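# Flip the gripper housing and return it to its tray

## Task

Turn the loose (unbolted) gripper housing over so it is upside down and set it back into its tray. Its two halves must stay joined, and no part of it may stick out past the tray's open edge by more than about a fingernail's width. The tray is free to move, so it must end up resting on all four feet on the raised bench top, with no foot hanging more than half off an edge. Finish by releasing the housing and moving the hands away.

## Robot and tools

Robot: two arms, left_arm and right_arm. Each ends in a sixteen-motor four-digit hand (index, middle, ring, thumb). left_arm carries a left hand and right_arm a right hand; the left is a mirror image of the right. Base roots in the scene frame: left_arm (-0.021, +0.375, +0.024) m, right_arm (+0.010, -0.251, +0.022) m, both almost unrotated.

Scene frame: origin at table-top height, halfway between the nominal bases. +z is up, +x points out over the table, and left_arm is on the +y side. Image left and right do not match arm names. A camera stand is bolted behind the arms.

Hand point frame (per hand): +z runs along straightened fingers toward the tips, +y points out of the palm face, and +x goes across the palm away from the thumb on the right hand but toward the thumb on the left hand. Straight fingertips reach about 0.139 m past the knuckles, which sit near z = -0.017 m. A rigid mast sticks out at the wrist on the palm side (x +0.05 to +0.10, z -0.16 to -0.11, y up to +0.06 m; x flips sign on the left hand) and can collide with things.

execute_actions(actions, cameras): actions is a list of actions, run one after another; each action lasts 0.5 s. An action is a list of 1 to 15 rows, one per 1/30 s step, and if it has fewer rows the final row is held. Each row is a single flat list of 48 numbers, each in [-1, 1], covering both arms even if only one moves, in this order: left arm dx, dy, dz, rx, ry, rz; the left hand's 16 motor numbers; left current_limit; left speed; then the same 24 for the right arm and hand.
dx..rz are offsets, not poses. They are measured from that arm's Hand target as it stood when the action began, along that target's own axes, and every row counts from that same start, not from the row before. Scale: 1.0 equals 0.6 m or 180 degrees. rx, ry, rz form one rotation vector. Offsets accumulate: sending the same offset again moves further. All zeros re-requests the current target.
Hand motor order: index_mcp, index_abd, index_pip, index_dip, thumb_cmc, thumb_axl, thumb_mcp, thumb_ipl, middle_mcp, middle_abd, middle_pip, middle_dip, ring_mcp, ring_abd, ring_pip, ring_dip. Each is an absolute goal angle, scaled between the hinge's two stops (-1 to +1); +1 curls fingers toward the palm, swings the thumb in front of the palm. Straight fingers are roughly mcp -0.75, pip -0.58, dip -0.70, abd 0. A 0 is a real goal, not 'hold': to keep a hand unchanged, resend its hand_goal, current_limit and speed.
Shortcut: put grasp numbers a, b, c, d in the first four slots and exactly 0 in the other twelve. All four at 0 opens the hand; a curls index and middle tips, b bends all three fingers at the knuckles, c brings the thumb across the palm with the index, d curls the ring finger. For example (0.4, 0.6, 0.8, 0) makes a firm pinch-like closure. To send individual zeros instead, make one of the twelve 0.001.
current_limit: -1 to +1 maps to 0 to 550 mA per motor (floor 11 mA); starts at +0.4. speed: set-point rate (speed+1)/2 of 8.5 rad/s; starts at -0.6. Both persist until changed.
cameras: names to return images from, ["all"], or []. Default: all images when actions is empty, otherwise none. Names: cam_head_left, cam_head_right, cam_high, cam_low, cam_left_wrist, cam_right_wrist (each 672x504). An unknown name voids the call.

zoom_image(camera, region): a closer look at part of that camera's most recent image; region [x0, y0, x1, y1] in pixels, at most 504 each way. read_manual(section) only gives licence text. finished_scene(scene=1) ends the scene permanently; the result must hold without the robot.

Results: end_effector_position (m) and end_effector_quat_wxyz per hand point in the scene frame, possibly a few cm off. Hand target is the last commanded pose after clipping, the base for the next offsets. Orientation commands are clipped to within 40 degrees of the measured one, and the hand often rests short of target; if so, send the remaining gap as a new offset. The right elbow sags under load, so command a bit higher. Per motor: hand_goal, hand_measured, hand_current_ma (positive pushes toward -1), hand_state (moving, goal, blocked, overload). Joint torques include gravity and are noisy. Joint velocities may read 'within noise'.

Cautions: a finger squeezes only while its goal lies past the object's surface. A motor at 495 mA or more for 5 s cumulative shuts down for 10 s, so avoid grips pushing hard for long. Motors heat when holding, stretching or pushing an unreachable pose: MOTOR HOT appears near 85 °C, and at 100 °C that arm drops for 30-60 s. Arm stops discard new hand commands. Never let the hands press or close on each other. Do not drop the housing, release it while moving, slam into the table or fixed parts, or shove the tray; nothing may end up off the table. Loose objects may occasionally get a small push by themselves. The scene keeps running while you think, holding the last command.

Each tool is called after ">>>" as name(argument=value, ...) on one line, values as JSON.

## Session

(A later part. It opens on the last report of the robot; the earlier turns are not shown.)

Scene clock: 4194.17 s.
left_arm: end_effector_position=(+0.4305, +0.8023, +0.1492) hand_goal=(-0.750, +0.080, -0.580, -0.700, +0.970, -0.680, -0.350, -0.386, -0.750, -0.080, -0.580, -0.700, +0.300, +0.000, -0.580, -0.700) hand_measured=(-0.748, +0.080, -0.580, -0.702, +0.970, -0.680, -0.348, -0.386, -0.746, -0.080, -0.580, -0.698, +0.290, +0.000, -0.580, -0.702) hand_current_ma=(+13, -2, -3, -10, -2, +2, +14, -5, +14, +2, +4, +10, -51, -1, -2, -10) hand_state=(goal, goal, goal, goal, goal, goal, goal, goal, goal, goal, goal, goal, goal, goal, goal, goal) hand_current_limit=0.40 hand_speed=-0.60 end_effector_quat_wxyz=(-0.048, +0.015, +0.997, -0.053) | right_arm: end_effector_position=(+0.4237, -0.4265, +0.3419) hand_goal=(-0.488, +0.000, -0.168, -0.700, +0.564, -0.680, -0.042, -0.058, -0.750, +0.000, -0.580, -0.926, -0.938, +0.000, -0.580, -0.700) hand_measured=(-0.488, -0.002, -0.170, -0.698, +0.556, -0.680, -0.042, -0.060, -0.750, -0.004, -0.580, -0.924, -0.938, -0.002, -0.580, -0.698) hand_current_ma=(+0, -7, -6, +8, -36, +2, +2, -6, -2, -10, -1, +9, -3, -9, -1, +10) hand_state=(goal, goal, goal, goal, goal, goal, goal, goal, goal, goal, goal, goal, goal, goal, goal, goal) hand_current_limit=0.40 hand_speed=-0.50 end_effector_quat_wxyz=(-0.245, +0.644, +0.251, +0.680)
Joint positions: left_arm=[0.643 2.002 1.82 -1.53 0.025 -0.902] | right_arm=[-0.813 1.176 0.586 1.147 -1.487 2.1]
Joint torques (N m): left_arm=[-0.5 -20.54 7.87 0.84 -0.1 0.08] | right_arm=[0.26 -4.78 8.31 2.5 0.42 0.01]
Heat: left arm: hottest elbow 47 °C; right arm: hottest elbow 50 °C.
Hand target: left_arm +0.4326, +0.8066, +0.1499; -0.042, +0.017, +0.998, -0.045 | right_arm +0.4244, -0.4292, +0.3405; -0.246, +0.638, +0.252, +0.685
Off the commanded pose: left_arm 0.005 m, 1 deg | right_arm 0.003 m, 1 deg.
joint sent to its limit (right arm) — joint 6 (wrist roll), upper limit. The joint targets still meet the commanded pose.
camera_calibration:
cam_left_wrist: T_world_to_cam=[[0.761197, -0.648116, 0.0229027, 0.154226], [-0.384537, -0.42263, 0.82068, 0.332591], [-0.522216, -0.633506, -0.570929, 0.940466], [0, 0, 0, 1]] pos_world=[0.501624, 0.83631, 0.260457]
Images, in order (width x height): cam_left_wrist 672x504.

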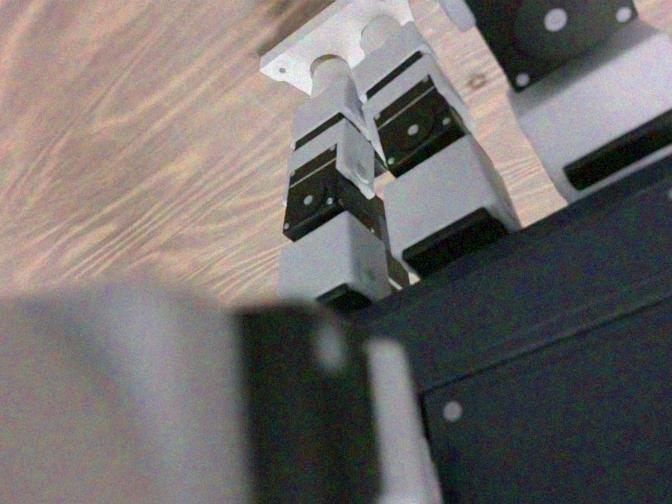

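>>> execute_actions(actions=[[[0.005,-0.035,0.013,0,0,0,-0.75,0.08,-0.58,-0.70,0.97,-0.68,-0.35,-0.386,-0.75,-0.08,-0.58,-0.70,0.30,0.001,-0.58,-0.70,0.60,-0.6,0,0,0,0,0,0,0,0,0.75,0,0,0,0,0,0,0,0,0,0,0,0,0,0.4,-0.5]],[[0,-0.035,0.004,0,0,0,-0.75,0.08,-0.58,-0.70,0.97,-0.68,-0.35,-0.386,-0.75,-0.08,-0.58,-0.70,0.30,0.001,-0.58,-0.70,0.60,-0.6,0,0,0,0,0,0,0,0,0.75,0,0,0,0,0,0,0,0,0,0,0,0,0,0.4,-0.5]]], cameras=["cam_left_wrist"])

>>> zoom_image(camera="cam_left_wrist", region=[230, 0, 430, 150])

Scene clock: 4204.93 s.
left_arm: end_effector_position=(+0.4279, +0.7673, +0.1423) hand_goal=(-0.750, +0.080, -0.580, -0.700, +0.970, -0.680, -0.350, -0.386, -0.750, -0.080, -0.580, -0.700, +0.300, +0.000, -0.580, -0.700) hand_measured=(-0.746, +0.082, -0.580, -0.702, +0.970, -0.680, -0.348, -0.386, -0.738, -0.080, -0.572, -0.696, +0.288, +0.000, -0.580, -0.702) hand_current_ma=(+21, +4, +3, -6, -2, +2, +17, -4, +61, +0, +33, +18, -56, -1, -3, -10) hand_state=(goal, goal, goal, goal, goal, goal, goal, goal, goal, goal, goal, goal, goal, goal, goal, goal) hand_current_limit=0.60 hand_speed=-0.60 end_effector_quat_wxyz=(-0.046, +0.025, +0.997, -0.049) | right_arm: end_effector_position=(+0.4237, -0.4265, +0.3419) hand_goal=(-0.488, +0.000, -0.168, -0.700, +0.564, -0.680, -0.042, -0.058, -0.750, +0.000, -0.580, -0.926, -0.938, +0.000, -0.580, -0.700) hand_measured=(-0.488, -0.002, -0.170, -0.698, +0.556, -0.680, -0.042, -0.060, -0.750, -0.004, -0.580, -0.924, -0.938, -0.002, -0.580, -0.698) hand_current_ma=(+0, -7, -6, +8, -36, +2, +2, -6, -2, -10, -1, +9, -3, -9, -1, +10) hand_state=(goal, goal, goal, goal, goal, goal, goal, goal, goal, goal, goal, goal, goal, goal, goal, goal) hand_current_limit=0.40 hand_speed=-0.50 end_effector_quat_wxyz=(-0.245, +0.644, +0.251, +0.680)
Joint positions: left_arm=[0.598 1.935 1.698 -1.466 0.028 -0.929] | right_arm=[-0.813 1.176 0.586 1.147 -1.487 2.1]
Joint torques (N m): left_arm=[-1.32 -20.13 6.72 0.79 0.03 -0.12] | right_arm=[1.14 -5.25 8.32 2.7 0.45 0]
Heat: left arm: hottest elbow 46 °C; right arm: hottest elbow 50 °C.
Hand target: left_arm +0.4275, +0.7640, +0.1439; -0.042, +0.017, +0.998, -0.045 | right_arm +0.4244, -0.4292, +0.3405; -0.246, +0.638, +0.252, +0.685
Off the commanded pose: left_arm 0.004 m, 1 deg | right_arm 0.003 m, 1 deg.
joint sent to its limit (right arm) — joint 6 (wrist roll), upper limit. The joint targets still meet the commanded pose.
camera_calibration:
cam_left_wrist: T_world_to_cam=[[0.748531, -0.662653, 0.0243593, 0.15008], [-0.397746, -0.419293, 0.816083, 0.326216], [-0.530566, -0.620552, -0.577422, 0.907539], [0, 0, 0, 1]] pos_world=[0.498921, 0.799406, 0.254157]
Images, in order (width x height): cam_left_wrist 672x504.

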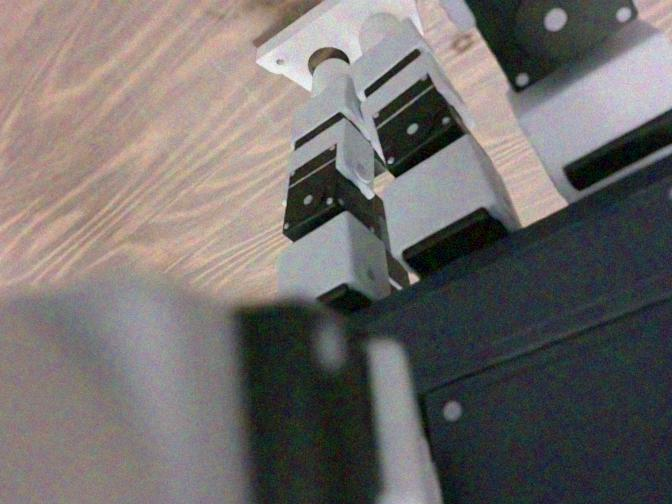

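Scaled by 2.520 from the camera's 672x504 image, which has a finer 960x720 frame.

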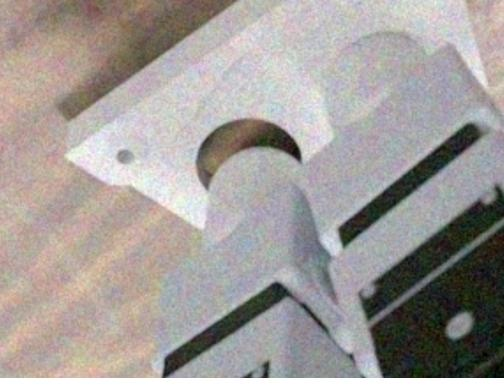

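>>> execute_actions(actions=[[[0.003,-0.04,0.004,0,0,0,-0.75,0.08,-0.58,-0.70,0.97,-0.68,-0.35,-0.386,-0.75,-0.08,-0.58,-0.70,0.30,0.001,-0.58,-0.70,0.60,-0.6,0,0,0,0,0,0,0,0,0.75,0,0,0,0,0,0,0,0,0,0,0,0,0,0.4,-0.5]],[[0.005,-0.04,0.004,0,0,0,-0.75,0.08,-0.58,-0.70,0.97,-0.68,-0.35,-0.386,-0.75,-0.08,-0.58,-0.70,0.30,0.001,-0.58,-0.70,0.60,-0.6,0,0,0,0,0,0,0,0,0.75,0,0,0,0,0,0,0,0,0,0,0,0,0,0.4,-0.5]],[[0.005,-0.04,0.004,0,0,0,-0.75,0.08,-0.58,-0.70,0.97,-0.68,-0.35,-0.386,-0.75,-0.08,-0.58,-0.70,0.30,0.001,-0.58,-0.70,0.60,-0.6,0,0,0,0,0,0,0,0,0.75,0,0,0,0,0,0,0,0,0,0,0,0,0,0.4,-0.5]]], cameras=["cam_left_wrist"])

>>> zoom_image(camera="cam_left_wrist", region=[230, 0, 430, 150])

Scene clock: 4217.70 s.
left_arm: end_effector_position=(+0.4182, +0.6954, +0.1412) hand_goal=(-0.750, +0.080, -0.580, -0.700, +0.970, -0.680, -0.350, -0.386, -0.750, -0.080, -0.580, -0.700, +0.300, +0.000, -0.580, -0.700) hand_measured=(-0.748, +0.082, -0.580, -0.702, +0.970, -0.680, -0.348, -0.386, -0.738, -0.080, -0.572, -0.696, +0.288, +0.000, -0.580, -0.702) hand_current_ma=(+14, +4, +3, -5, -2, +2, +17, -4, +63, +1, +34, +19, -56, -1, -3, -10) hand_state=(goal, goal, goal, goal, goal, goal, goal, goal, goal, goal, goal, goal, goal, goal, goal, goal) hand_current_limit=0.60 hand_speed=-0.60 end_effector_quat_wxyz=(-0.046, +0.025, +0.997, -0.049) | right_arm: end_effector_position=(+0.4237, -0.4265, +0.3419) hand_goal=(-0.488, +0.000, -0.168, -0.700, +0.564, -0.680, -0.042, -0.058, -0.750, +0.000, -0.580, -0.926, -0.938, +0.000, -0.580, -0.700) hand_measured=(-0.488, -0.002, -0.170, -0.698, +0.556, -0.680, -0.042, -0.060, -0.750, -0.004, -0.580, -0.924, -0.938, -0.002, -0.580, -0.698) hand_current_ma=(+0, -7, -6, +8, -36, +2, +2, -6, -2, -10, -1, +9, -3, -9, -1, +10) hand_state=(goal, goal, goal, goal, goal, goal, goal, goal, goal, goal, goal, goal, goal, goal, goal, goal) hand_current_limit=0.40 hand_speed=-0.50 end_effector_quat_wxyz=(-0.245, +0.644, +0.251, +0.680)
Joint positions: left_arm=[0.496 1.819 1.523 -1.403 0.04 -1.03] | right_arm=[-0.813 1.176 0.586 1.147 -1.487 2.1]
Joint torques (N m): left_arm=[-1.2 -18.14 6.78 0.8 0.01 -0.15] | right_arm=[0.97 -5.13 8.38 2.71 0.46 -0.03]
Heat: left arm: hottest elbow 44 °C; right arm: hottest elbow 50 °C.
Hand target: left_arm +0.4169, +0.6919, +0.1440; -0.042, +0.018, +0.998, -0.045 | right_arm +0.4244, -0.4292, +0.3405; -0.246, +0.638, +0.252, +0.685
Off the commanded pose: left_arm 0.005 m, 1 deg | right_arm 0.003 m, 1 deg.
joint sent to its limit (right arm) — joint 6 (wrist roll), upper limit. The joint targets still meet the commanded pose.
camera_calibration:
cam_left_wrist: T_world_to_cam=[[0.748543, -0.662673, 0.0234081, 0.109831], [-0.397306, -0.419966, 0.815951, 0.293414], [-0.530879, -0.620075, -0.577646, 0.856993], [0, 0, 0, 1]] pos_world=[0.489321, 0.727406, 0.253057]
Images, in order (width x height): cam_left_wrist 672x504.

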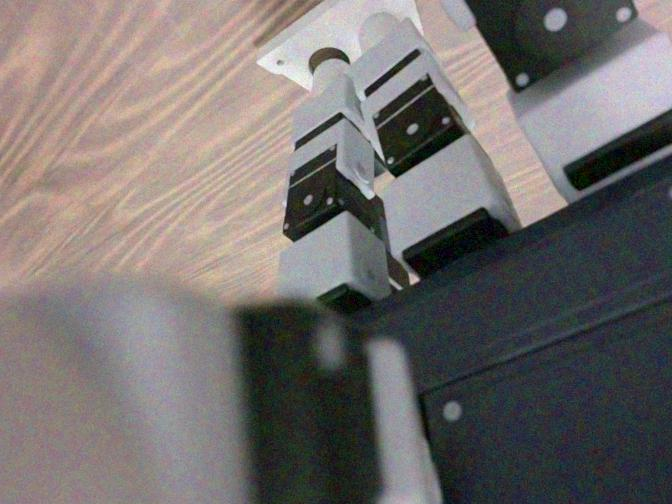

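Scaled by 2.520 from the camera's 672x504 image, which has a finer 960x720 frame.

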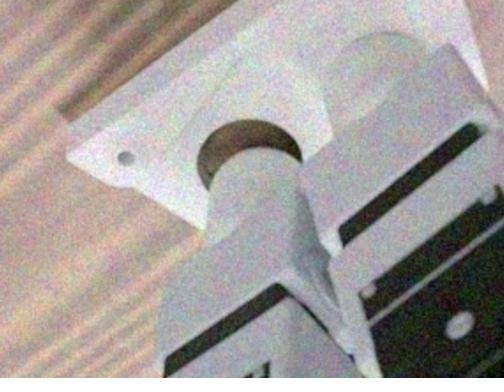

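>>> execute_actions(actions=[[[0.005,-0.04,0.004,0,0,0,-0.75,0.08,-0.58,-0.70,0.97,-0.68,-0.35,-0.386,-0.75,-0.08,-0.58,-0.70,0.30,0.001,-0.58,-0.70,0.60,-0.6,0,0,0,0,0,0,0,0,0.75,0,0,0,0,0,0,0,0,0,0,0,0,0,0.4,-0.5]],[[0.005,-0.04,0.004,0,0,0,-0.75,0.08,-0.58,-0.70,0.97,-0.68,-0.35,-0.386,-0.75,-0.08,-0.58,-0.70,0.30,0.001,-0.58,-0.70,0.60,-0.6,0,0,0,0,0,0,0,0,0.75,0,0,0,0,0,0,0,0,0,0,0,0,0,0.4,-0.5]],[[0.005,-0.038,0.004,0,0,0,-0.75,0.08,-0.58,-0.70,0.97,-0.68,-0.35,-0.386,-0.75,-0.08,-0.58,-0.70,0.30,0.001,-0.58,-0.70,0.60,-0.6,0,0,0,0,0,0,0,0,0.75,0,0,0,0,0,0,0,0,0,0,0,0,0,0.4,-0.5]]], cameras=["cam_left_wrist","cam_head_left","cam_low"])

Scene clock: 4226.80 s.
left_arm: end_effector_position=(+0.4061, +0.6234, +0.1395) hand_goal=(-0.750, +0.080, -0.580, -0.700, +0.970, -0.680, -0.350, -0.386, -0.750, -0.080, -0.580, -0.700, +0.300, +0.000, -0.580, -0.700) hand_measured=(-0.748, +0.082, -0.580, -0.702, +0.970, -0.680, -0.348, -0.386, -0.738, -0.082, -0.574, -0.696, +0.288, +0.000, -0.580, -0.702) hand_current_ma=(+11, +4, +3, -5, -2, +2, +17, -4, +54, -9, +27, +14, -56, -1, -3, -10) hand_state=(goal, goal, goal, goal, goal, goal, goal, goal, goal, goal, goal, goal, goal, goal, goal, goal) hand_current_limit=0.60 hand_speed=-0.60 end_effector_quat_wxyz=(-0.049, +0.025, +0.997, -0.051) | right_arm: end_effector_position=(+0.4237, -0.4265, +0.3419) hand_goal=(-0.488, +0.000, -0.168, -0.700, +0.564, -0.680, -0.042, -0.058, -0.750, +0.000, -0.580, -0.926, -0.938, +0.000, -0.580, -0.700) hand_measured=(-0.488, -0.002, -0.170, -0.698, +0.556, -0.680, -0.042, -0.060, -0.750, -0.004, -0.580, -0.924, -0.938, -0.002, -0.580, -0.698) hand_current_ma=(+0, -7, -6, +8, -36, +2, +2, -6, -2, -10, -1, +9, -3, -9, -1, +10) hand_state=(goal, goal, goal, goal, goal, goal, goal, goal, goal, goal, goal, goal, goal, goal, goal, goal) hand_current_limit=0.40 hand_speed=-0.50 end_effector_quat_wxyz=(-0.245, +0.644, +0.251, +0.680)
Joint positions: left_arm=[0.379 1.722 1.383 -1.361 0.056 -1.145] | right_arm=[-0.813 1.176 0.586 1.147 -1.487 2.1]
Joint torques (N m): left_arm=[-1.08 -16.85 6.82 0.8 -0.02 -0.12] | right_arm=[0.26 -5.07 8.23 2.66 0.45 0.03]
Heat: left arm: hottest elbow 43 °C; right arm: hottest elbow 50 °C.
Hand target: left_arm +0.4051, +0.6212, +0.1440; -0.042, +0.018, +0.998, -0.045 | right_arm +0.4244, -0.4292, +0.3405; -0.246, +0.638, +0.252, +0.685
Off the commanded pose: left_arm 0.005 m, 1 deg | right_arm 0.003 m, 1 deg.
joint sent to its limit (right arm) — joint 6 (wrist roll), upper limit. The joint targets still meet the commanded pose.
camera_calibration:
cam_left_wrist: T_world_to_cam=[[0.748148, -0.6632, 0.0209704, 0.0721243], [-0.392681, -0.417061, 0.819672, 0.255563], [-0.534861, -0.621471, -0.572449, 0.806616], [0, 0, 0, 1]] pos_world=[0.477822, 0.655706, 0.250756]
Images, in order (width x height): cam_head_left 672x504, cam_low 672x504, cam_left_wrist 672x504.

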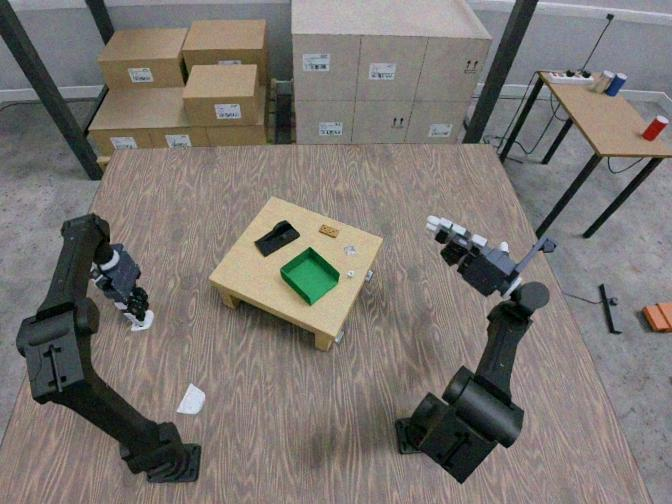

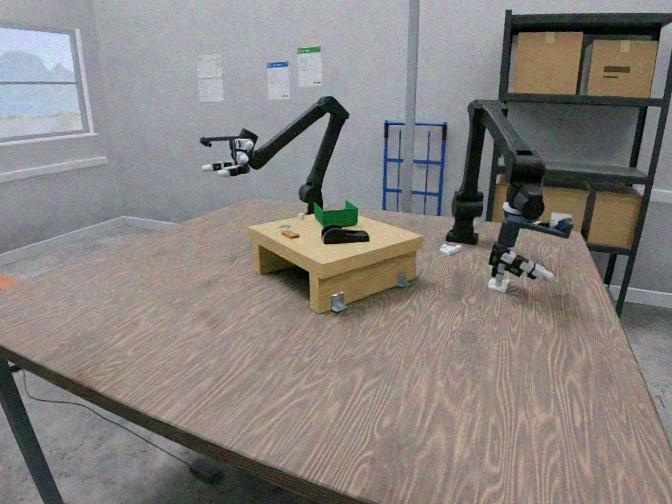

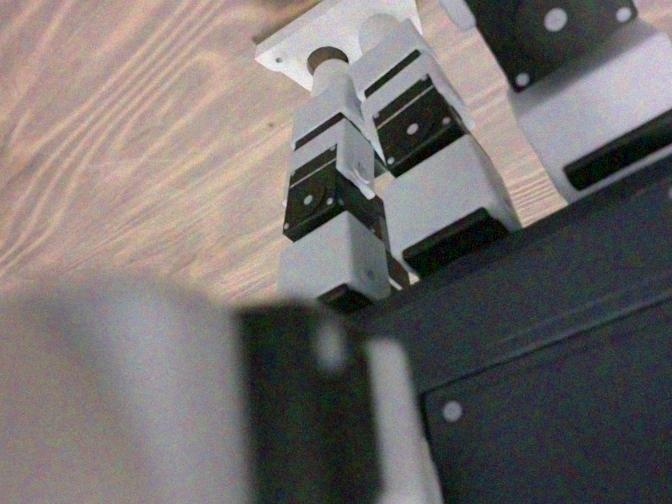

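>>> execute_actions(actions=[[[0.0125,-0.0138,-0.124,0,0,0,-0.75,0.08,-0.58,-0.70,0.97,-0.68,-0.35,-0.386,-0.75,-0.08,-0.58,-0.70,0.30,0.001,-0.58,-0.70,0.40,-0.6,0,0,0,0,0,0,0,0,0.75,0,0,0,0,0,0,0,0,0,0,0,0,0,0.4,-0.5]],[[0.0125,-0.0138,-0.124,0,0,0,-0.75,0.08,-0.58,-0.70,0.97,-0.68,-0.35,-0.386,-0.75,-0.08,-0.58,-0.70,0.30,0.001,-0.58,-0.70,0.40,-0.6,0,0,0,0,0,0,0,0,0.75,0,0,0,0,0,0,0,0,0,0,0,0,0,0.4,-0.5]]], cameras=["cam_head_left","cam_head_right"])

>>> zoom_image(camera="cam_head_right", region=[110, 290, 220, 410])

Scene clock: 4408.20 s.
left_arm: end_effector_position=(+0.3976, +0.6177, +0.2798) hand_goal=(-0.750, +0.080, -0.580, -0.700, +0.970, -0.680, -0.350, -0.386, -0.750, -0.080, -0.580, -0.700, +0.300, +0.000, -0.580, -0.700) hand_measured=(-0.748, +0.082, -0.580, -0.702, +0.970, -0.680, -0.348, -0.386, -0.744, -0.080, -0.576, -0.698, +0.288, +0.000, -0.580, -0.702) hand_current_ma=(+12, +4, +3, -5, -2, +2, +17, -4, +31, -3, +16, +12, -56, -1, -3, -10) hand_state=(goal, goal, goal, goal, goal, goal, goal, goal, goal, goal, goal, goal, goal, goal, goal, goal) hand_current_limit=0.40 hand_speed=-0.60 end_effector_quat_wxyz=(-0.030, +0.025, +0.998, -0.041) | right_arm: end_effector_position=(+0.4237, -0.4265, +0.3419) hand_goal=(-0.488, +0.000, -0.168, -0.700, +0.564, -0.680, -0.042, -0.058, -0.750, +0.000, -0.580, -0.926, -0.938, +0.000, -0.580, -0.700) hand_measured=(-0.488, -0.002, -0.170, -0.698, +0.556, -0.680, -0.042, -0.060, -0.750, -0.004, -0.580, -0.924, -0.938, -0.002, -0.580, -0.698) hand_current_ma=(+0, -7, -6, +8, -36, +2, +2, -6, -2, -10, -1, +9, -3, -9, -1, +10) hand_state=(goal, goal, goal, goal, goal, goal, goal, goal, goal, goal, goal, goal, goal, goal, goal, goal) hand_current_limit=0.40 hand_speed=-0.50 end_effector_quat_wxyz=(-0.245, +0.644, +0.251, +0.680)
Joint positions: left_arm=[0.373 1.608 1.612 -1.662 0.053 -1.153] | right_arm=[-0.813 1.176 0.586 1.147 -1.487 2.1]
Joint torques (N m): left_arm=[-1.49 -14.45 11.14 -0.03 -0.28 -0.14] | right_arm=[0.97 -5.66 8.27 2.59 0.48 0]
Heat: left arm: hottest elbow 40 °C; right arm: hottest elbow 50 °C.
Hand target: left_arm +0.4025, +0.6185, +0.2946; -0.042, +0.018, +0.998, -0.045 | right_arm +0.4244, -0.4292, +0.3405; -0.246, +0.638, +0.252, +0.685
Off the commanded pose: left_arm 0.015 m, 2 deg | right_arm 0.003 m, 1 deg.
joint sent to its limit (left arm) — joint 4 (wrist pitch), lower limit. The joint targets are off in orientation, not in position.
joint sent to its limit (right arm) — joint 6 (wrist roll), upper limit. The joint targets still meet the commanded pose.
Images, in order (width x height): cam_head_left 672x504, cam_head_right 672x504.

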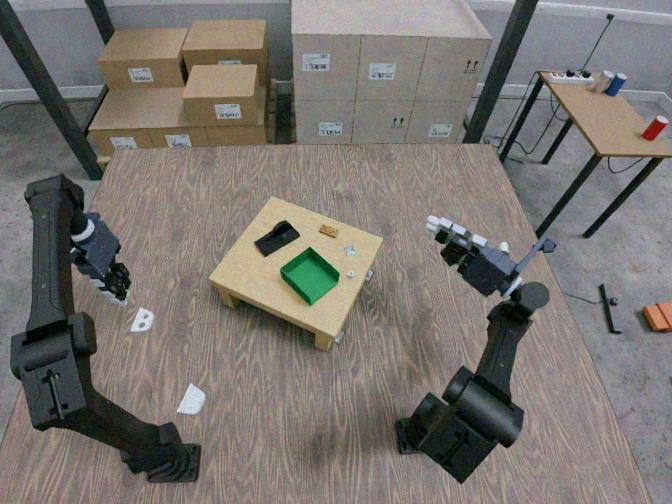

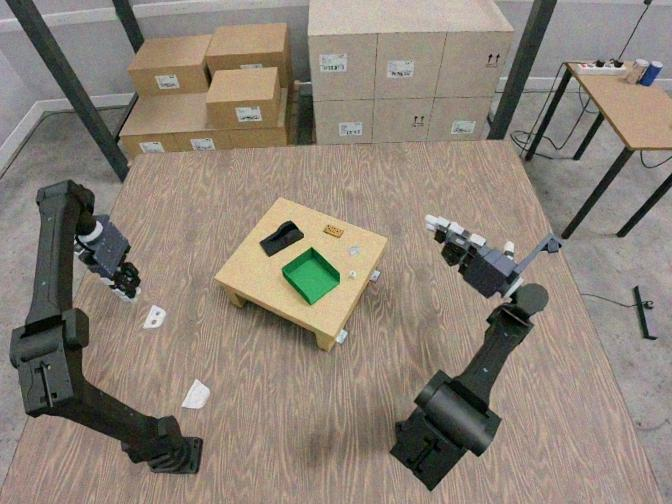

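Scaled by 4.200 from the camera's 672x504 image, which has a finer 960x720 frame.

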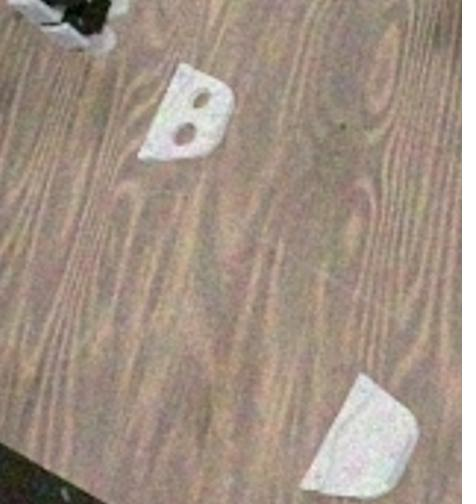

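>>> execute_actions(actions=[[[0.0983,-0.1092,0,0,0,0.125,-0.75,0.001,-0.58,-0.70,0.97,-0.68,-0.35,-0.386,-0.75,0.001,-0.58,-0.70,0.30,0.001,-0.58,-0.70,0.40,-0.6,0,0,0,0,0,0,0,0,0.75,0,0,0,0,0,0,0,0,0,0,0,0,0,0.4,-0.5]],[[0.049,-0.1385,0,0,0,0.125,-0.75,0.001,-0.58,-0.70,0.97,-0.68,-0.35,-0.386,-0.75,0.001,-0.58,-0.70,0.30,0.001,-0.58,-0.70,0.40,-0.6,0,0,0,0,0,0,0,0,0.75,0,0,0,0,0,0,0,0,0,0,0,0,0,0.4,-0.5]],[[-0.0077,-0.1467,0,0,0,0.125,-0.75,0.001,-0.58,-0.70,0.97,-0.68,-0.35,-0.386,-0.75,0.001,-0.58,-0.70,0.30,0.001,-0.58,-0.70,0.40,-0.6,0,0,0,0,0,0,0,0,0.75,0,0,0,0,0,0,0,0,0,0,0,0,0,0.4,-0.5]],[[-0.0632,-0.1327,0,0,0,0.125,-0.75,0.001,-0.58,-0.70,0.97,-0.68,-0.35,-0.386,-0.75,0.001,-0.58,-0.70,0.30,0.001,-0.58,-0.70,0.40,-0.6,0,0,0,0,0,0,0,0,0.75,0,0,0,0,0,0,0,0,0,0,0,0,0,0.4,-0.5]]], cameras=["cam_left_wrist","cam_head_left"])

Scene clock: 4429.33 s.
left_arm: end_effector_position=(+0.1627, +0.3668, +0.3387) hand_goal=(-0.750, +0.000, -0.580, -0.700, +0.970, -0.680, -0.350, -0.386, -0.750, +0.000, -0.580, -0.700, +0.300, +0.000, -0.580, -0.700) hand_measured=(-0.750, +0.000, -0.580, -0.702, +0.970, -0.680, -0.346, -0.386, -0.750, +0.000, -0.578, -0.698, +0.288, +0.000, -0.582, -0.702) hand_current_ma=(-2, +3, +2, -5, -4, +2, +18, -4, -2, -3, +7, +10, -61, +1, -5, -10) hand_state=(goal, goal, goal, goal, goal, goal, goal, goal, goal, goal, goal, goal, goal, goal, goal, goal) hand_current_limit=0.40 hand_speed=-0.60 end_effector_quat_wxyz=(+0.202, +0.680, +0.699, +0.092) | right_arm: end_effector_position=(+0.4237, -0.4265, +0.3419) hand_goal=(-0.488, +0.000, -0.168, -0.700, +0.564, -0.680, -0.042, -0.058, -0.750, +0.000, -0.580, -0.926, -0.938, +0.000, -0.580, -0.700) hand_measured=(-0.488, -0.002, -0.170, -0.698, +0.556, -0.680, -0.042, -0.060, -0.750, -0.004, -0.580, -0.924, -0.938, -0.002, -0.580, -0.698) hand_current_ma=(+0, -7, -6, +8, -36, +2, +2, -6, -2, -10, -1, +9, -3, -9, -1, +10) hand_state=(goal, goal, goal, goal, goal, goal, goal, goal, goal, goal, goal, goal, goal, goal, goal, goal) hand_current_limit=0.40 hand_speed=-0.50 end_effector_quat_wxyz=(-0.245, +0.644, +0.251, +0.680)
Joint positions: left_arm=[-0.258 0.297 0.851 -1.679 0.034 -0.3] | right_arm=[-0.813 1.176 0.586 1.147 -1.487 2.1]
Joint torques (N m): left_arm=[-1.38 2.84 7.65 1.52 -0.11 -0.06] | right_arm=[0.5 -4.84 8.28 2.59 0.5 0.04]
Heat: left arm: hottest elbow 43 °C; right arm: hottest elbow 50 °C.
Hand target: left_arm +0.1594, +0.3669, +0.3381; +0.002, +0.718, +0.693, -0.062 | right_arm +0.4244, -0.4292, +0.3405; -0.246, +0.638, +0.252, +0.685
Off the commanded pose: left_arm 0.003 m, 29 deg | right_arm 0.003 m, 1 deg.
joint sent to its limit (left arm) — joint 4 (wrist pitch), lower limit. The joint targets are off in orientation, not in position.
joint sent to its limit (right arm) — joint 6 (wrist roll), upper limit. The joint targets still meet the commanded pose.
camera_calibration:
cam_left_wrist: T_world_to_cam=[[-0.59055, -0.800329, -0.10356, 0.39013], [-0.766867, 0.516575, 0.380875, -0.243238], [-0.251329, 0.304342, -0.918809, 0.362596], [0, 0, 0, 1]] pos_world=[0.134991, 0.32753, 0.466202]
Images, in order (width x height): cam_head_left 672x504, cam_left_wrist 672x504.

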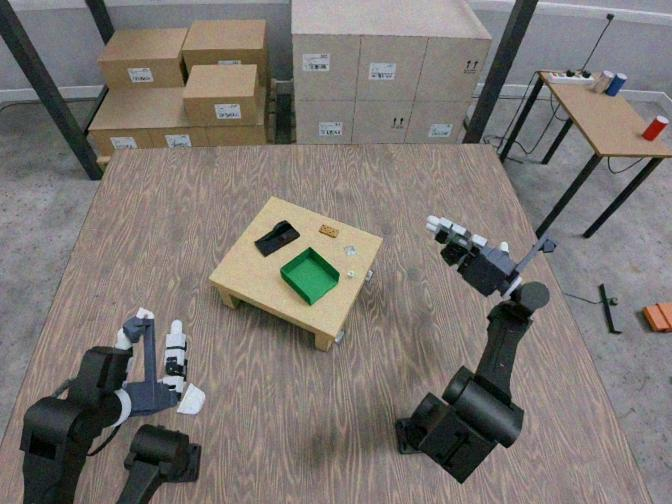

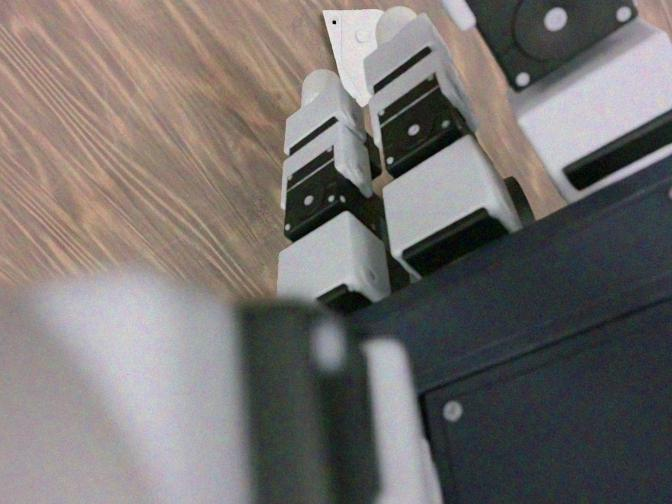

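>>> zoom_image(camera="cam_left_wrist", region=[300, 0, 400, 112])

Scaled by 4.500 from the camera's 672x504 image, which has a finer 960x720 frame.

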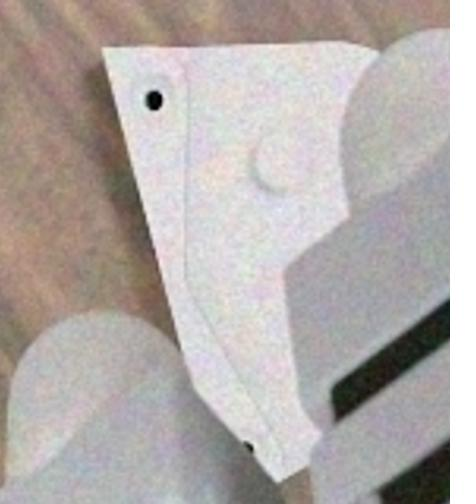

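>>> execute_actions(actions=[[[0.0024,0.0116,0.114,-0.0274,0.0283,0,-0.75,0.001,-0.58,-0.70,0.97,-0.68,-0.35,-0.386,-0.75,0.001,-0.58,-0.70,0.30,0.001,-0.58,-0.70,0.40,-0.6,0,0,0,0,0,0,0,0,0.75,0,0,0,0,0,0,0,0,0,0,0,0,0,0.4,-0.5]],[[-0.0083,0.0017,0.115,0,0,0,-0.75,0.001,-0.58,-0.70,0.97,-0.68,-0.35,-0.386,-0.75,0.001,-0.58,-0.70,0.30,0.001,-0.58,-0.70,0.40,-0.6,0,0,0,0,0,0,0,0,0.75,0,0,0,0,0,0,0,0,0,0,0,0,0,0.4,-0.5]]], cameras=["cam_left_wrist","cam_head_left"])

>>> zoom_image(camera="cam_left_wrist", region=[250, 0, 450, 150])

Scene clock: 4470.00 s.
left_arm: end_effector_position=(+0.1607, +0.3600, +0.2700) hand_goal=(-0.750, +0.000, -0.580, -0.700, +0.970, -0.680, -0.350, -0.386, -0.750, +0.000, -0.580, -0.700, +0.300, +0.000, -0.580, -0.700) hand_measured=(-0.750, +0.000, -0.580, -0.702, +0.970, -0.680, -0.346, -0.386, -0.750, +0.000, -0.578, -0.698, +0.288, +0.000, -0.582, -0.702) hand_current_ma=(-3, +3, +2, -5, -4, +2, +18, -4, -3, -3, +7, +10, -61, +1, -5, -10) hand_state=(goal, goal, goal, goal, goal, goal, goal, goal, goal, goal, goal, goal, goal, goal, goal, goal) hand_current_limit=0.40 hand_speed=-0.60 end_effector_quat_wxyz=(+0.132, +0.706, +0.693, +0.066) | right_arm: end_effector_position=(+0.4237, -0.4265, +0.3419) hand_goal=(-0.488, +0.000, -0.168, -0.700, +0.564, -0.680, -0.042, -0.058, -0.750, +0.000, -0.580, -0.926, -0.938, +0.000, -0.580, -0.700) hand_measured=(-0.488, -0.002, -0.170, -0.698, +0.556, -0.680, -0.042, -0.060, -0.750, -0.004, -0.580, -0.924, -0.938, -0.002, -0.580, -0.698) hand_current_ma=(+0, -7, -6, +8, -36, +2, +2, -6, -2, -10, -1, +9, -3, -9, -1, +10) hand_state=(goal, goal, goal, goal, goal, goal, goal, goal, goal, goal, goal, goal, goal, goal, goal, goal) hand_current_limit=0.40 hand_speed=-0.50 end_effector_quat_wxyz=(-0.245, +0.644, +0.251, +0.680)
Joint positions: left_arm=[-0.365 0.312 0.716 -1.679 -0.012 -0.352] | right_arm=[-0.813 1.176 0.586 1.147 -1.487 2.1]
Joint torques (N m): left_arm=[-0.62 3.31 8.24 1.4 -0.06 0.08] | right_arm=[0.56 -5.01 8.25 2.84 0.47 -0.02]
Heat: left arm: hottest elbow 40 °C; right arm: hottest elbow 50 °C.
Hand target: left_arm +0.1622, +0.3599, +0.2713; +0.133, +0.708, +0.690, +0.070 (last step not sent: back at the drive's target) | right_arm +0.4244, -0.4292, +0.3405; -0.246, +0.638, +0.252, +0.685
Off the commanded pose: left_arm 0.069 m, 17 deg | right_arm 0.003 m, 1 deg.
joint sent to its limit (right arm) — joint 6 (wrist roll), upper limit. The joint targets still meet the commanded pose.
pose unreachable (left arm): on one or more control steps of this call, first in action 1 (counted from 0), this arm could not follow its commanded pose, so it was not sent that pose on those steps. It may still have moved: this result reports where it is.
cause: moving toward the commanded pose would bring two parts of the arm too close to each other (joints 2 (shoulder) to 6 (wrist roll) lie between them).
camera_calibration:
cam_left_wrist: T_world_to_cam=[[-0.635417, -0.768503, -0.0751552, 0.364475], [-0.684235, 0.515274, 0.516058, -0.264456], [-0.357866, 0.379335, -0.85325, 0.273491], [0, 0, 0, 1]] pos_world=[0.148517, 0.312623, 0.397223]
Images, in order (width x height): cam_head_left 672x504, cam_left_wrist 672x504.

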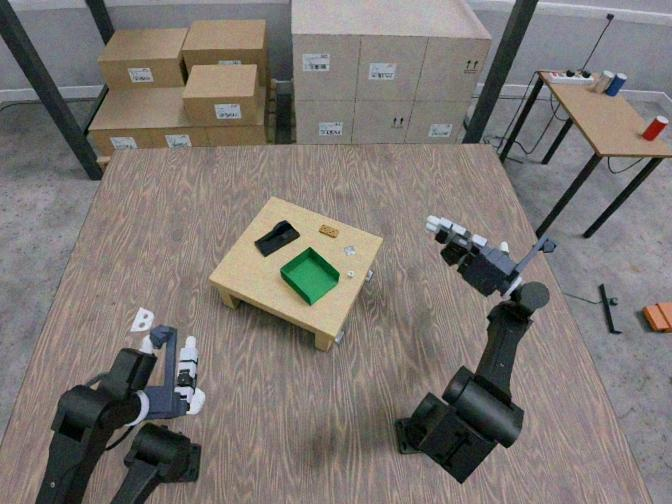

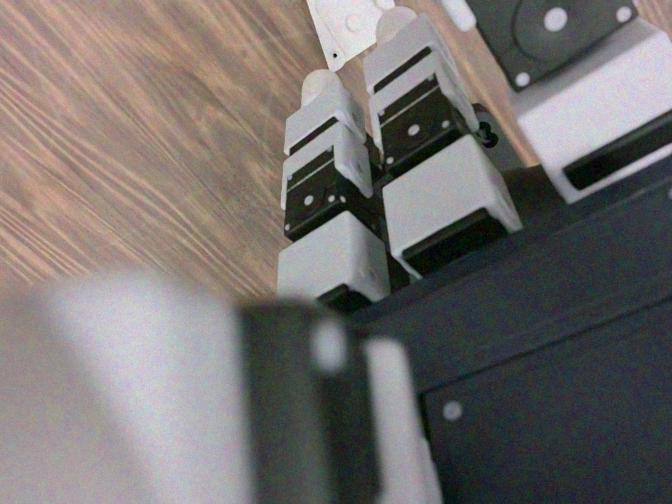

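Scaled by 2.520 from the camera's 672x504 image, which has a finer 960x720 frame.

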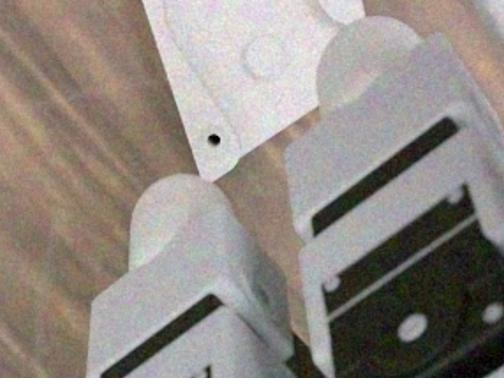

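>>> execute_actions(actions=[[[-0.0025,0.1055,0.049,0.0457,0.0145,0,-0.75,0.001,-0.58,-0.70,0.97,-0.68,-0.35,-0.386,-0.75,0.001,-0.58,-0.70,-0.75,0.001,0.9,0.3,0.40,-0.6,0,0,0,0,0,0,0,0,0.75,0,0,0,0,0,0,0,0,0,0,0,0,0,0.4,-0.5]],[[-0.007,0.111,0.033,0.0457,0.0145,0,-0.75,0.001,-0.58,-0.70,0.97,-0.68,-0.35,-0.386,-0.75,0.001,-0.58,-0.70,-0.75,0.001,0.9,0.3,0.40,-0.6,0,0,0,0,0,0,0,0,0.75,0,0,0,0,0,0,0,0,0,0,0,0,0,0.4,-0.5]]], cameras=[])

Scene clock: 4531.17 s.
left_arm: end_effector_position=(+0.2856, +0.3494, +0.2291) hand_goal=(-0.750, +0.000, -0.580, -0.700, +0.970, -0.680, -0.350, -0.386, -0.750, +0.000, -0.580, -0.700, -0.750, +0.000, +0.900, +0.300) hand_measured=(-0.750, +0.000, -0.580, -0.702, +0.970, -0.680, -0.346, -0.386, -0.748, +0.000, -0.578, -0.698, -0.748, +0.000, +0.892, +0.298) hand_current_ma=(+4, +3, +2, -5, -4, +2, +18, -4, +5, -3, +7, +10, +6, +1, -32, -12) hand_state=(goal, goal, goal, goal, goal, goal, goal, goal, goal, goal, goal, goal, goal, goal, goal, goal) hand_current_limit=0.40 hand_speed=-0.60 end_effector_quat_wxyz=(-0.021, +0.711, +0.703, -0.014) | right_arm: end_effector_position=(+0.4237, -0.4265, +0.3419) hand_goal=(-0.488, +0.000, -0.168, -0.700, +0.564, -0.680, -0.042, -0.058, -0.750, +0.000, -0.580, -0.926, -0.938, +0.000, -0.580, -0.700) hand_measured=(-0.488, -0.002, -0.170, -0.698, +0.556, -0.680, -0.042, -0.060, -0.750, -0.004, -0.580, -0.924, -0.938, -0.002, -0.580, -0.698) hand_current_ma=(+0, -7, -6, +8, -36, +2, +2, -6, -2, -10, -1, +9, -3, -9, -1, +10) hand_state=(goal, goal, goal, goal, goal, goal, goal, goal, goal, goal, goal, goal, goal, goal, goal, goal) hand_current_limit=0.40 hand_speed=-0.50 end_effector_quat_wxyz=(-0.245, +0.644, +0.251, +0.680)
Joint positions: left_arm=[-0.201 0.951 0.894 -1.564 0 -0.197] | right_arm=[-0.813 1.176 0.586 1.147 -1.487 2.1]
Joint torques (N m): left_arm=[0.09 -4.54 11.43 0.47 -0.08 0.16] | right_arm=[1.14 -4.48 8.25 2.66 0.47 -0.01]
Heat: left arm: hottest elbow 42 °C; right arm: hottest elbow 50 °C.
Hand target: left_arm +0.2998, +0.3483, +0.2518; -0.001, +0.716, +0.698, +0.003 | right_arm +0.4244, -0.4292, +0.3405; -0.246, +0.638, +0.252, +0.685
Off the commanded pose: left_arm 0.027 m, 3 deg | right_arm 0.003 m, 1 deg.
joint sent to its limit (right arm) — joint 6 (wrist roll), upper limit. The joint targets still meet the commanded pose.
No camera images: "cameras" was empty.

>>> execute_actions(actions=[[[0.0075,-0.0192,0.1075,0.097,0,0,-0.75,0.001,-0.58,-0.70,0.97,-0.68,-0.35,-0.386,-0.75,0.001,-0.58,-0.70,-0.75,0.001,0.9,0.3,0.40,-0.6,0,0,0,0,0,0,0,0,0.75,0,0,0,0,0,0,0,0,0,0,0,0,0,0.4,-0.5]],[[0.0075,0.014,0.1083,0.097,0,0,-0.75,0.001,-0.58,-0.70,0.97,-0.68,-0.35,-0.386,-0.75,0.001,-0.58,-0.70,-0.75,0.001,0.9,0.3,0.40,-0.6,0,0,0,0,0,0,0,0,0.75,0,0,0,0,0,0,0,0,0,0,0,0,0,0.4,-0.5]]], cameras=["cam_left_wrist","cam_head_left","cam_low"])

>>> zoom_image(camera="cam_low", region=[420, 200, 520, 275])

Scene clock: 4546.30 s.
left_arm: end_effector_position=(+0.2740, +0.3601, +0.1154) hand_goal=(-0.750, +0.000, -0.580, -0.700, +0.970, -0.680, -0.350, -0.386, -0.750, +0.000, -0.580, -0.700, -0.750, +0.000, +0.900, +0.300) hand_measured=(-0.746, +0.000, -0.580, -0.702, +0.970, -0.680, -0.346, -0.386, -0.746, +0.000, -0.578, -0.698, -0.748, +0.000, +0.894, +0.298) hand_current_ma=(+19, +3, +2, -5, -3, +2, +18, -4, +21, -3, +7, +10, +6, +1, -28, -12) hand_state=(goal, goal, goal, goal, goal, goal, goal, goal, goal, goal, goal, goal, goal, goal, goal, goal) hand_current_limit=0.40 hand_speed=-0.60 end_effector_quat_wxyz=(-0.199, +0.683, +0.679, -0.180) | right_arm: end_effector_position=(+0.4237, -0.4265, +0.3419) hand_goal=(-0.488, +0.000, -0.168, -0.700, +0.564, -0.680, -0.042, -0.058, -0.750, +0.000, -0.580, -0.926, -0.938, +0.000, -0.580, -0.700) hand_measured=(-0.488, -0.002, -0.170, -0.698, +0.556, -0.680, -0.042, -0.060, -0.750, -0.004, -0.580, -0.924, -0.938, -0.002, -0.580, -0.698) hand_current_ma=(+0, -7, -6, +8, -36, +2, +2, -6, -2, -10, -1, +9, -3, -9, -1, +10) hand_state=(goal, goal, goal, goal, goal, goal, goal, goal, goal, goal, goal, goal, goal, goal, goal, goal) hand_current_limit=0.40 hand_speed=-0.50 end_effector_quat_wxyz=(-0.245, +0.644, +0.251, +0.680)
Joint positions: left_arm=[-0.126 1.36 0.904 -1.656 0.042 -0.116] | right_arm=[-0.813 1.176 0.586 1.147 -1.487 2.1]
Joint torques (N m): left_arm=[-0.38 -8.53 8.36 -1.24 0.09 0.16] | right_arm=[0.79 -4.84 8.39 2.81 0.48 -0.02]
Heat: left arm: hottest elbow 45 °C; right arm: hottest elbow 50 °C.
Hand target: left_arm +0.2774, +0.3585, +0.1226; -0.216, +0.683, +0.667, -0.207 | right_arm +0.4244, -0.4292, +0.3405; -0.246, +0.638, +0.252, +0.685
Off the commanded pose: left_arm 0.008 m, 4 deg | right_arm 0.003 m, 1 deg.
joint sent to its limit (left arm) — joint 4 (wrist pitch), lower limit. The joint targets are off in orientation, not in position.
joint sent to its limit (right arm) — joint 6 (wrist roll), upper limit. The joint targets still meet the commanded pose.
camera_calibration:
cam_left_wrist: T_world_to_cam=[[-0.531622, -0.779621, 0.331013, 0.353639], [-0.060486, 0.424762, 0.903282, -0.290204], [-0.844819, 0.460183, -0.272969, 0.219437], [0, 0, 0, 1]] pos_world=[0.355833, 0.297991, 0.204976]
Images, in order (width x height): cam_head_left 672x504, cam_low 672x504, cam_left_wrist 672x504.

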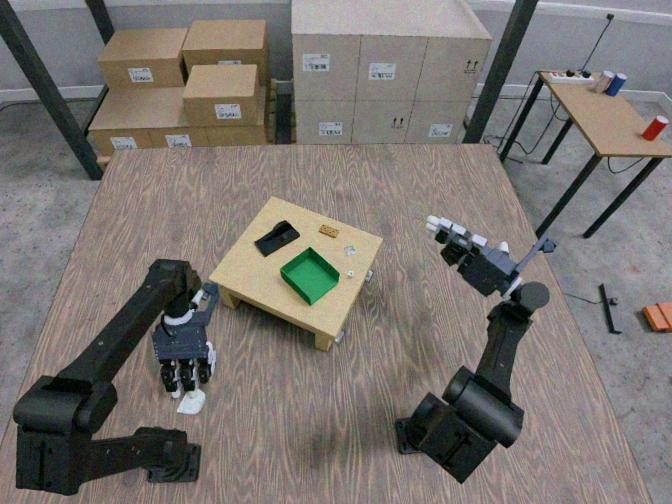

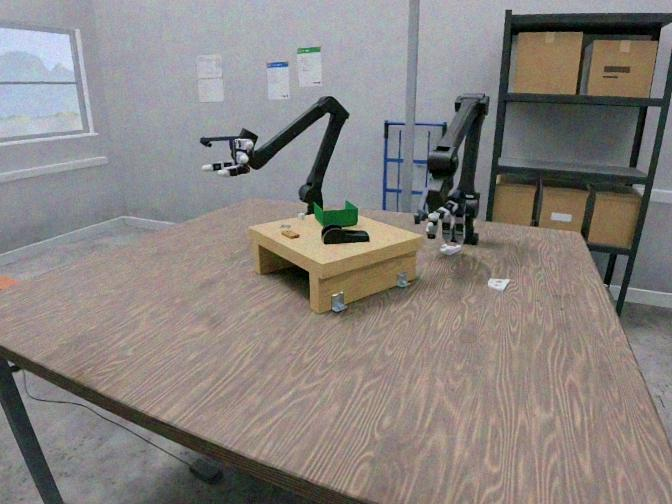

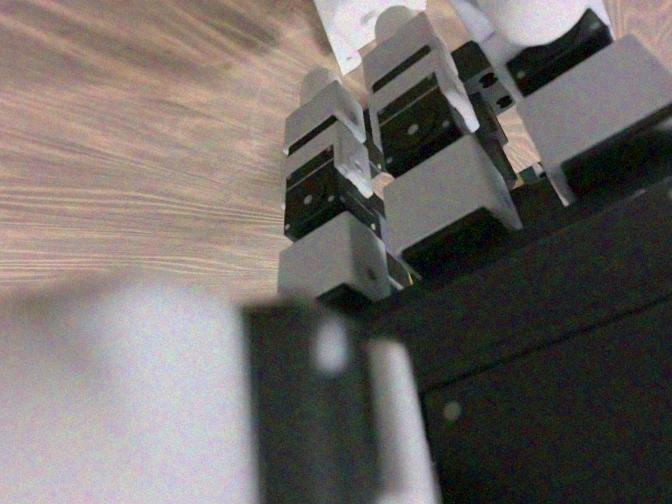

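Scaled by 5.040 from the camera's 672x504 image, which has a finer 960x720 frame.

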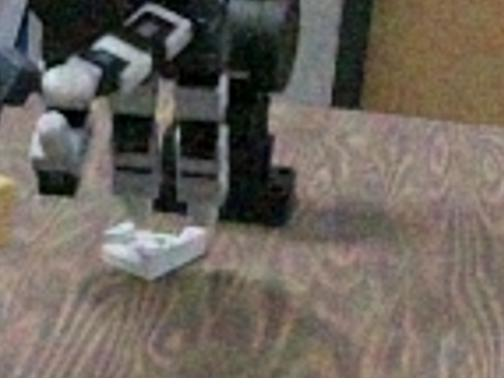

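>>> execute_actions(actions=[[[-0.006,-0.046,0.0275,0,0,0,-0.75,0.001,-0.58,-0.70,0.97,-0.68,-0.35,-0.386,-0.75,0.001,-0.58,-0.70,-0.75,0.001,0.9,0.3,0.40,-0.6,0,0,0,0,0,0,0,0,0.75,0,0,0,0,0,0,0,0,0,0,0,0,0,0.4,-0.5]],[[-0.005,-0.046,0.0275,0,0,0,-0.75,0.001,-0.58,-0.70,0.97,-0.68,-0.35,-0.386,-0.75,0.001,-0.58,-0.70,-0.75,0.001,0.9,0.3,0.40,-0.6,0,0,0,0,0,0,0,0,0.75,0,0,0,0,0,0,0,0,0,0,0,0,0,0.4,-0.5]]], cameras=["cam_left_wrist","cam_low","cam_head_right"])

>>> zoom_image(camera="cam_left_wrist", region=[250, 0, 450, 150])

>>> zoom_image(camera="cam_head_right", region=[150, 350, 230, 430])

Scene clock: 4572.37 s.
left_arm: end_effector_position=(+0.2214, +0.3545, +0.1230) hand_goal=(-0.750, +0.000, -0.580, -0.700, +0.970, -0.680, -0.350, -0.386, -0.750, +0.000, -0.580, -0.700, -0.750, +0.000, +0.900, +0.300) hand_measured=(-0.746, +0.000, -0.580, -0.702, +0.970, -0.680, -0.346, -0.386, -0.744, +0.000, -0.578, -0.698, -0.748, +0.000, +0.894, +0.298) hand_current_ma=(+23, +3, +2, -5, -3, +2, +18, -4, +26, -3, +7, +10, +7, +1, -28, -12) hand_state=(goal, goal, goal, goal, goal, goal, goal, goal, goal, goal, goal, goal, goal, goal, goal, goal) hand_current_limit=0.40 hand_speed=-0.60 end_effector_quat_wxyz=(-0.176, +0.693, +0.679, -0.166) | right_arm: end_effector_position=(+0.4237, -0.4265, +0.3419) hand_goal=(-0.488, +0.000, -0.168, -0.700, +0.564, -0.680, -0.042, -0.058, -0.750, +0.000, -0.580, -0.926, -0.938, +0.000, -0.580, -0.700) hand_measured=(-0.488, -0.002, -0.170, -0.698, +0.556, -0.680, -0.042, -0.060, -0.750, -0.004, -0.580, -0.924, -0.938, -0.002, -0.580, -0.698) hand_current_ma=(+0, -7, -6, +8, -36, +2, +2, -6, -2, -10, -1, +9, -3, -9, -1, +10) hand_state=(goal, goal, goal, goal, goal, goal, goal, goal, goal, goal, goal, goal, goal, goal, goal, goal) hand_current_limit=0.40 hand_speed=-0.50 end_effector_quat_wxyz=(-0.245, +0.644, +0.251, +0.680)
Joint positions: left_arm=[-0.17 1.164 0.767 -1.659 0.065 -0.142] | right_arm=[-0.813 1.176 0.586 1.147 -1.487 2.1]
Joint torques (N m): left_arm=[-1.2 -6.48 6.31 -1.02 0.22 -0.1] | right_arm=[0.79 -4.42 8.14 2.77 0.48 0]
Heat: left arm: hottest elbow 43 °C; right arm: hottest elbow 50 °C.
Hand target: left_arm +0.2132, +0.3535, +0.1270; -0.215, +0.683, +0.667, -0.207 | right_arm +0.4244, -0.4292, +0.3405; -0.246, +0.638, +0.252, +0.685
Off the commanded pose: left_arm 0.009 m, 7 deg | right_arm 0.003 m, 1 deg.
joint sent to its limit (left arm) — joint 4 (wrist pitch), lower limit. The joint targets are off in orientation, not in position.
joint sent to its limit (right arm) — joint 6 (wrist roll), upper limit. The joint targets still meet the commanded pose.
camera_calibration:
cam_left_wrist: T_world_to_cam=[[-0.556664, -0.768988, 0.314297, 0.322458], [-0.10347, 0.439569, 0.892229, -0.292262], [-0.824269, 0.464151, -0.324259, 0.179987], [0, 0, 0, 1]] pos_world=[0.297618, 0.292895, 0.217779]
Images, in order (width x height): cam_head_right 672x504, cam_low 672x504, cam_left_wrist 672x504.

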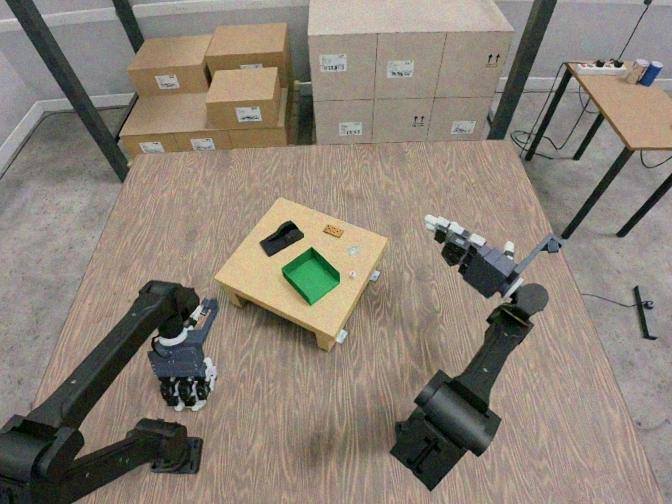

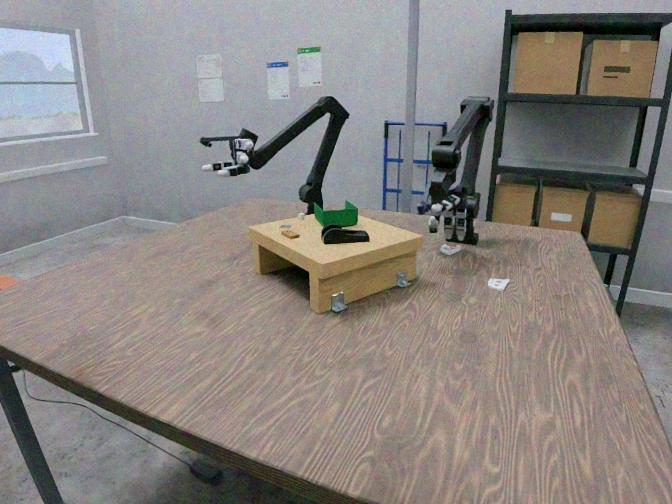

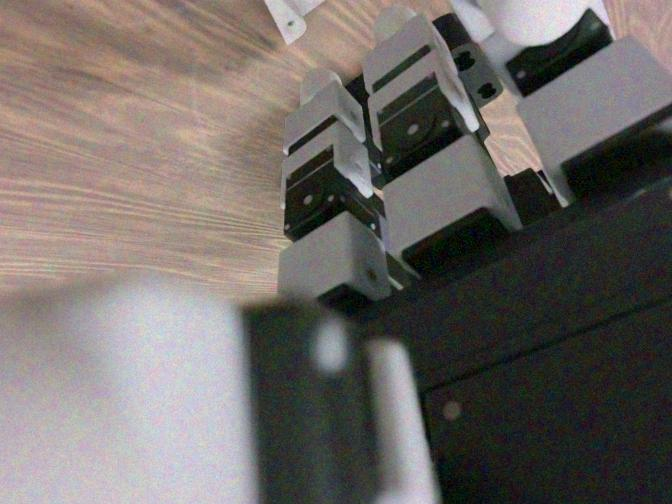

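Scaled by 2.520 from the camera's 672x504 image, which has a finer 960x720 frame.

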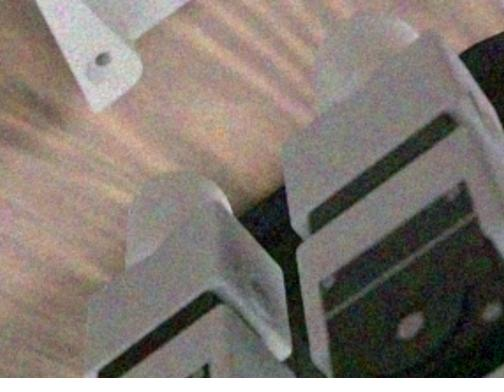

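Scaled by 6.300 from the camera's 672x504 image, which has a finer 960x720 frame.

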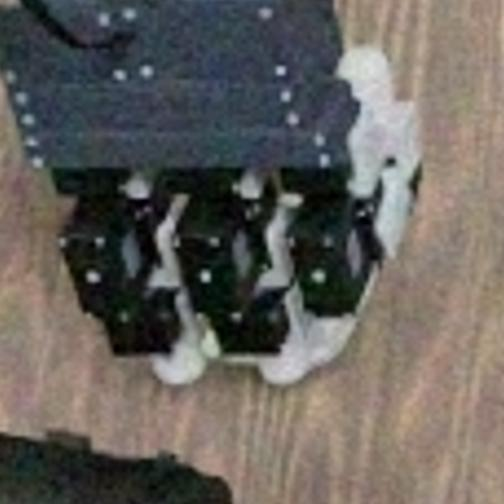

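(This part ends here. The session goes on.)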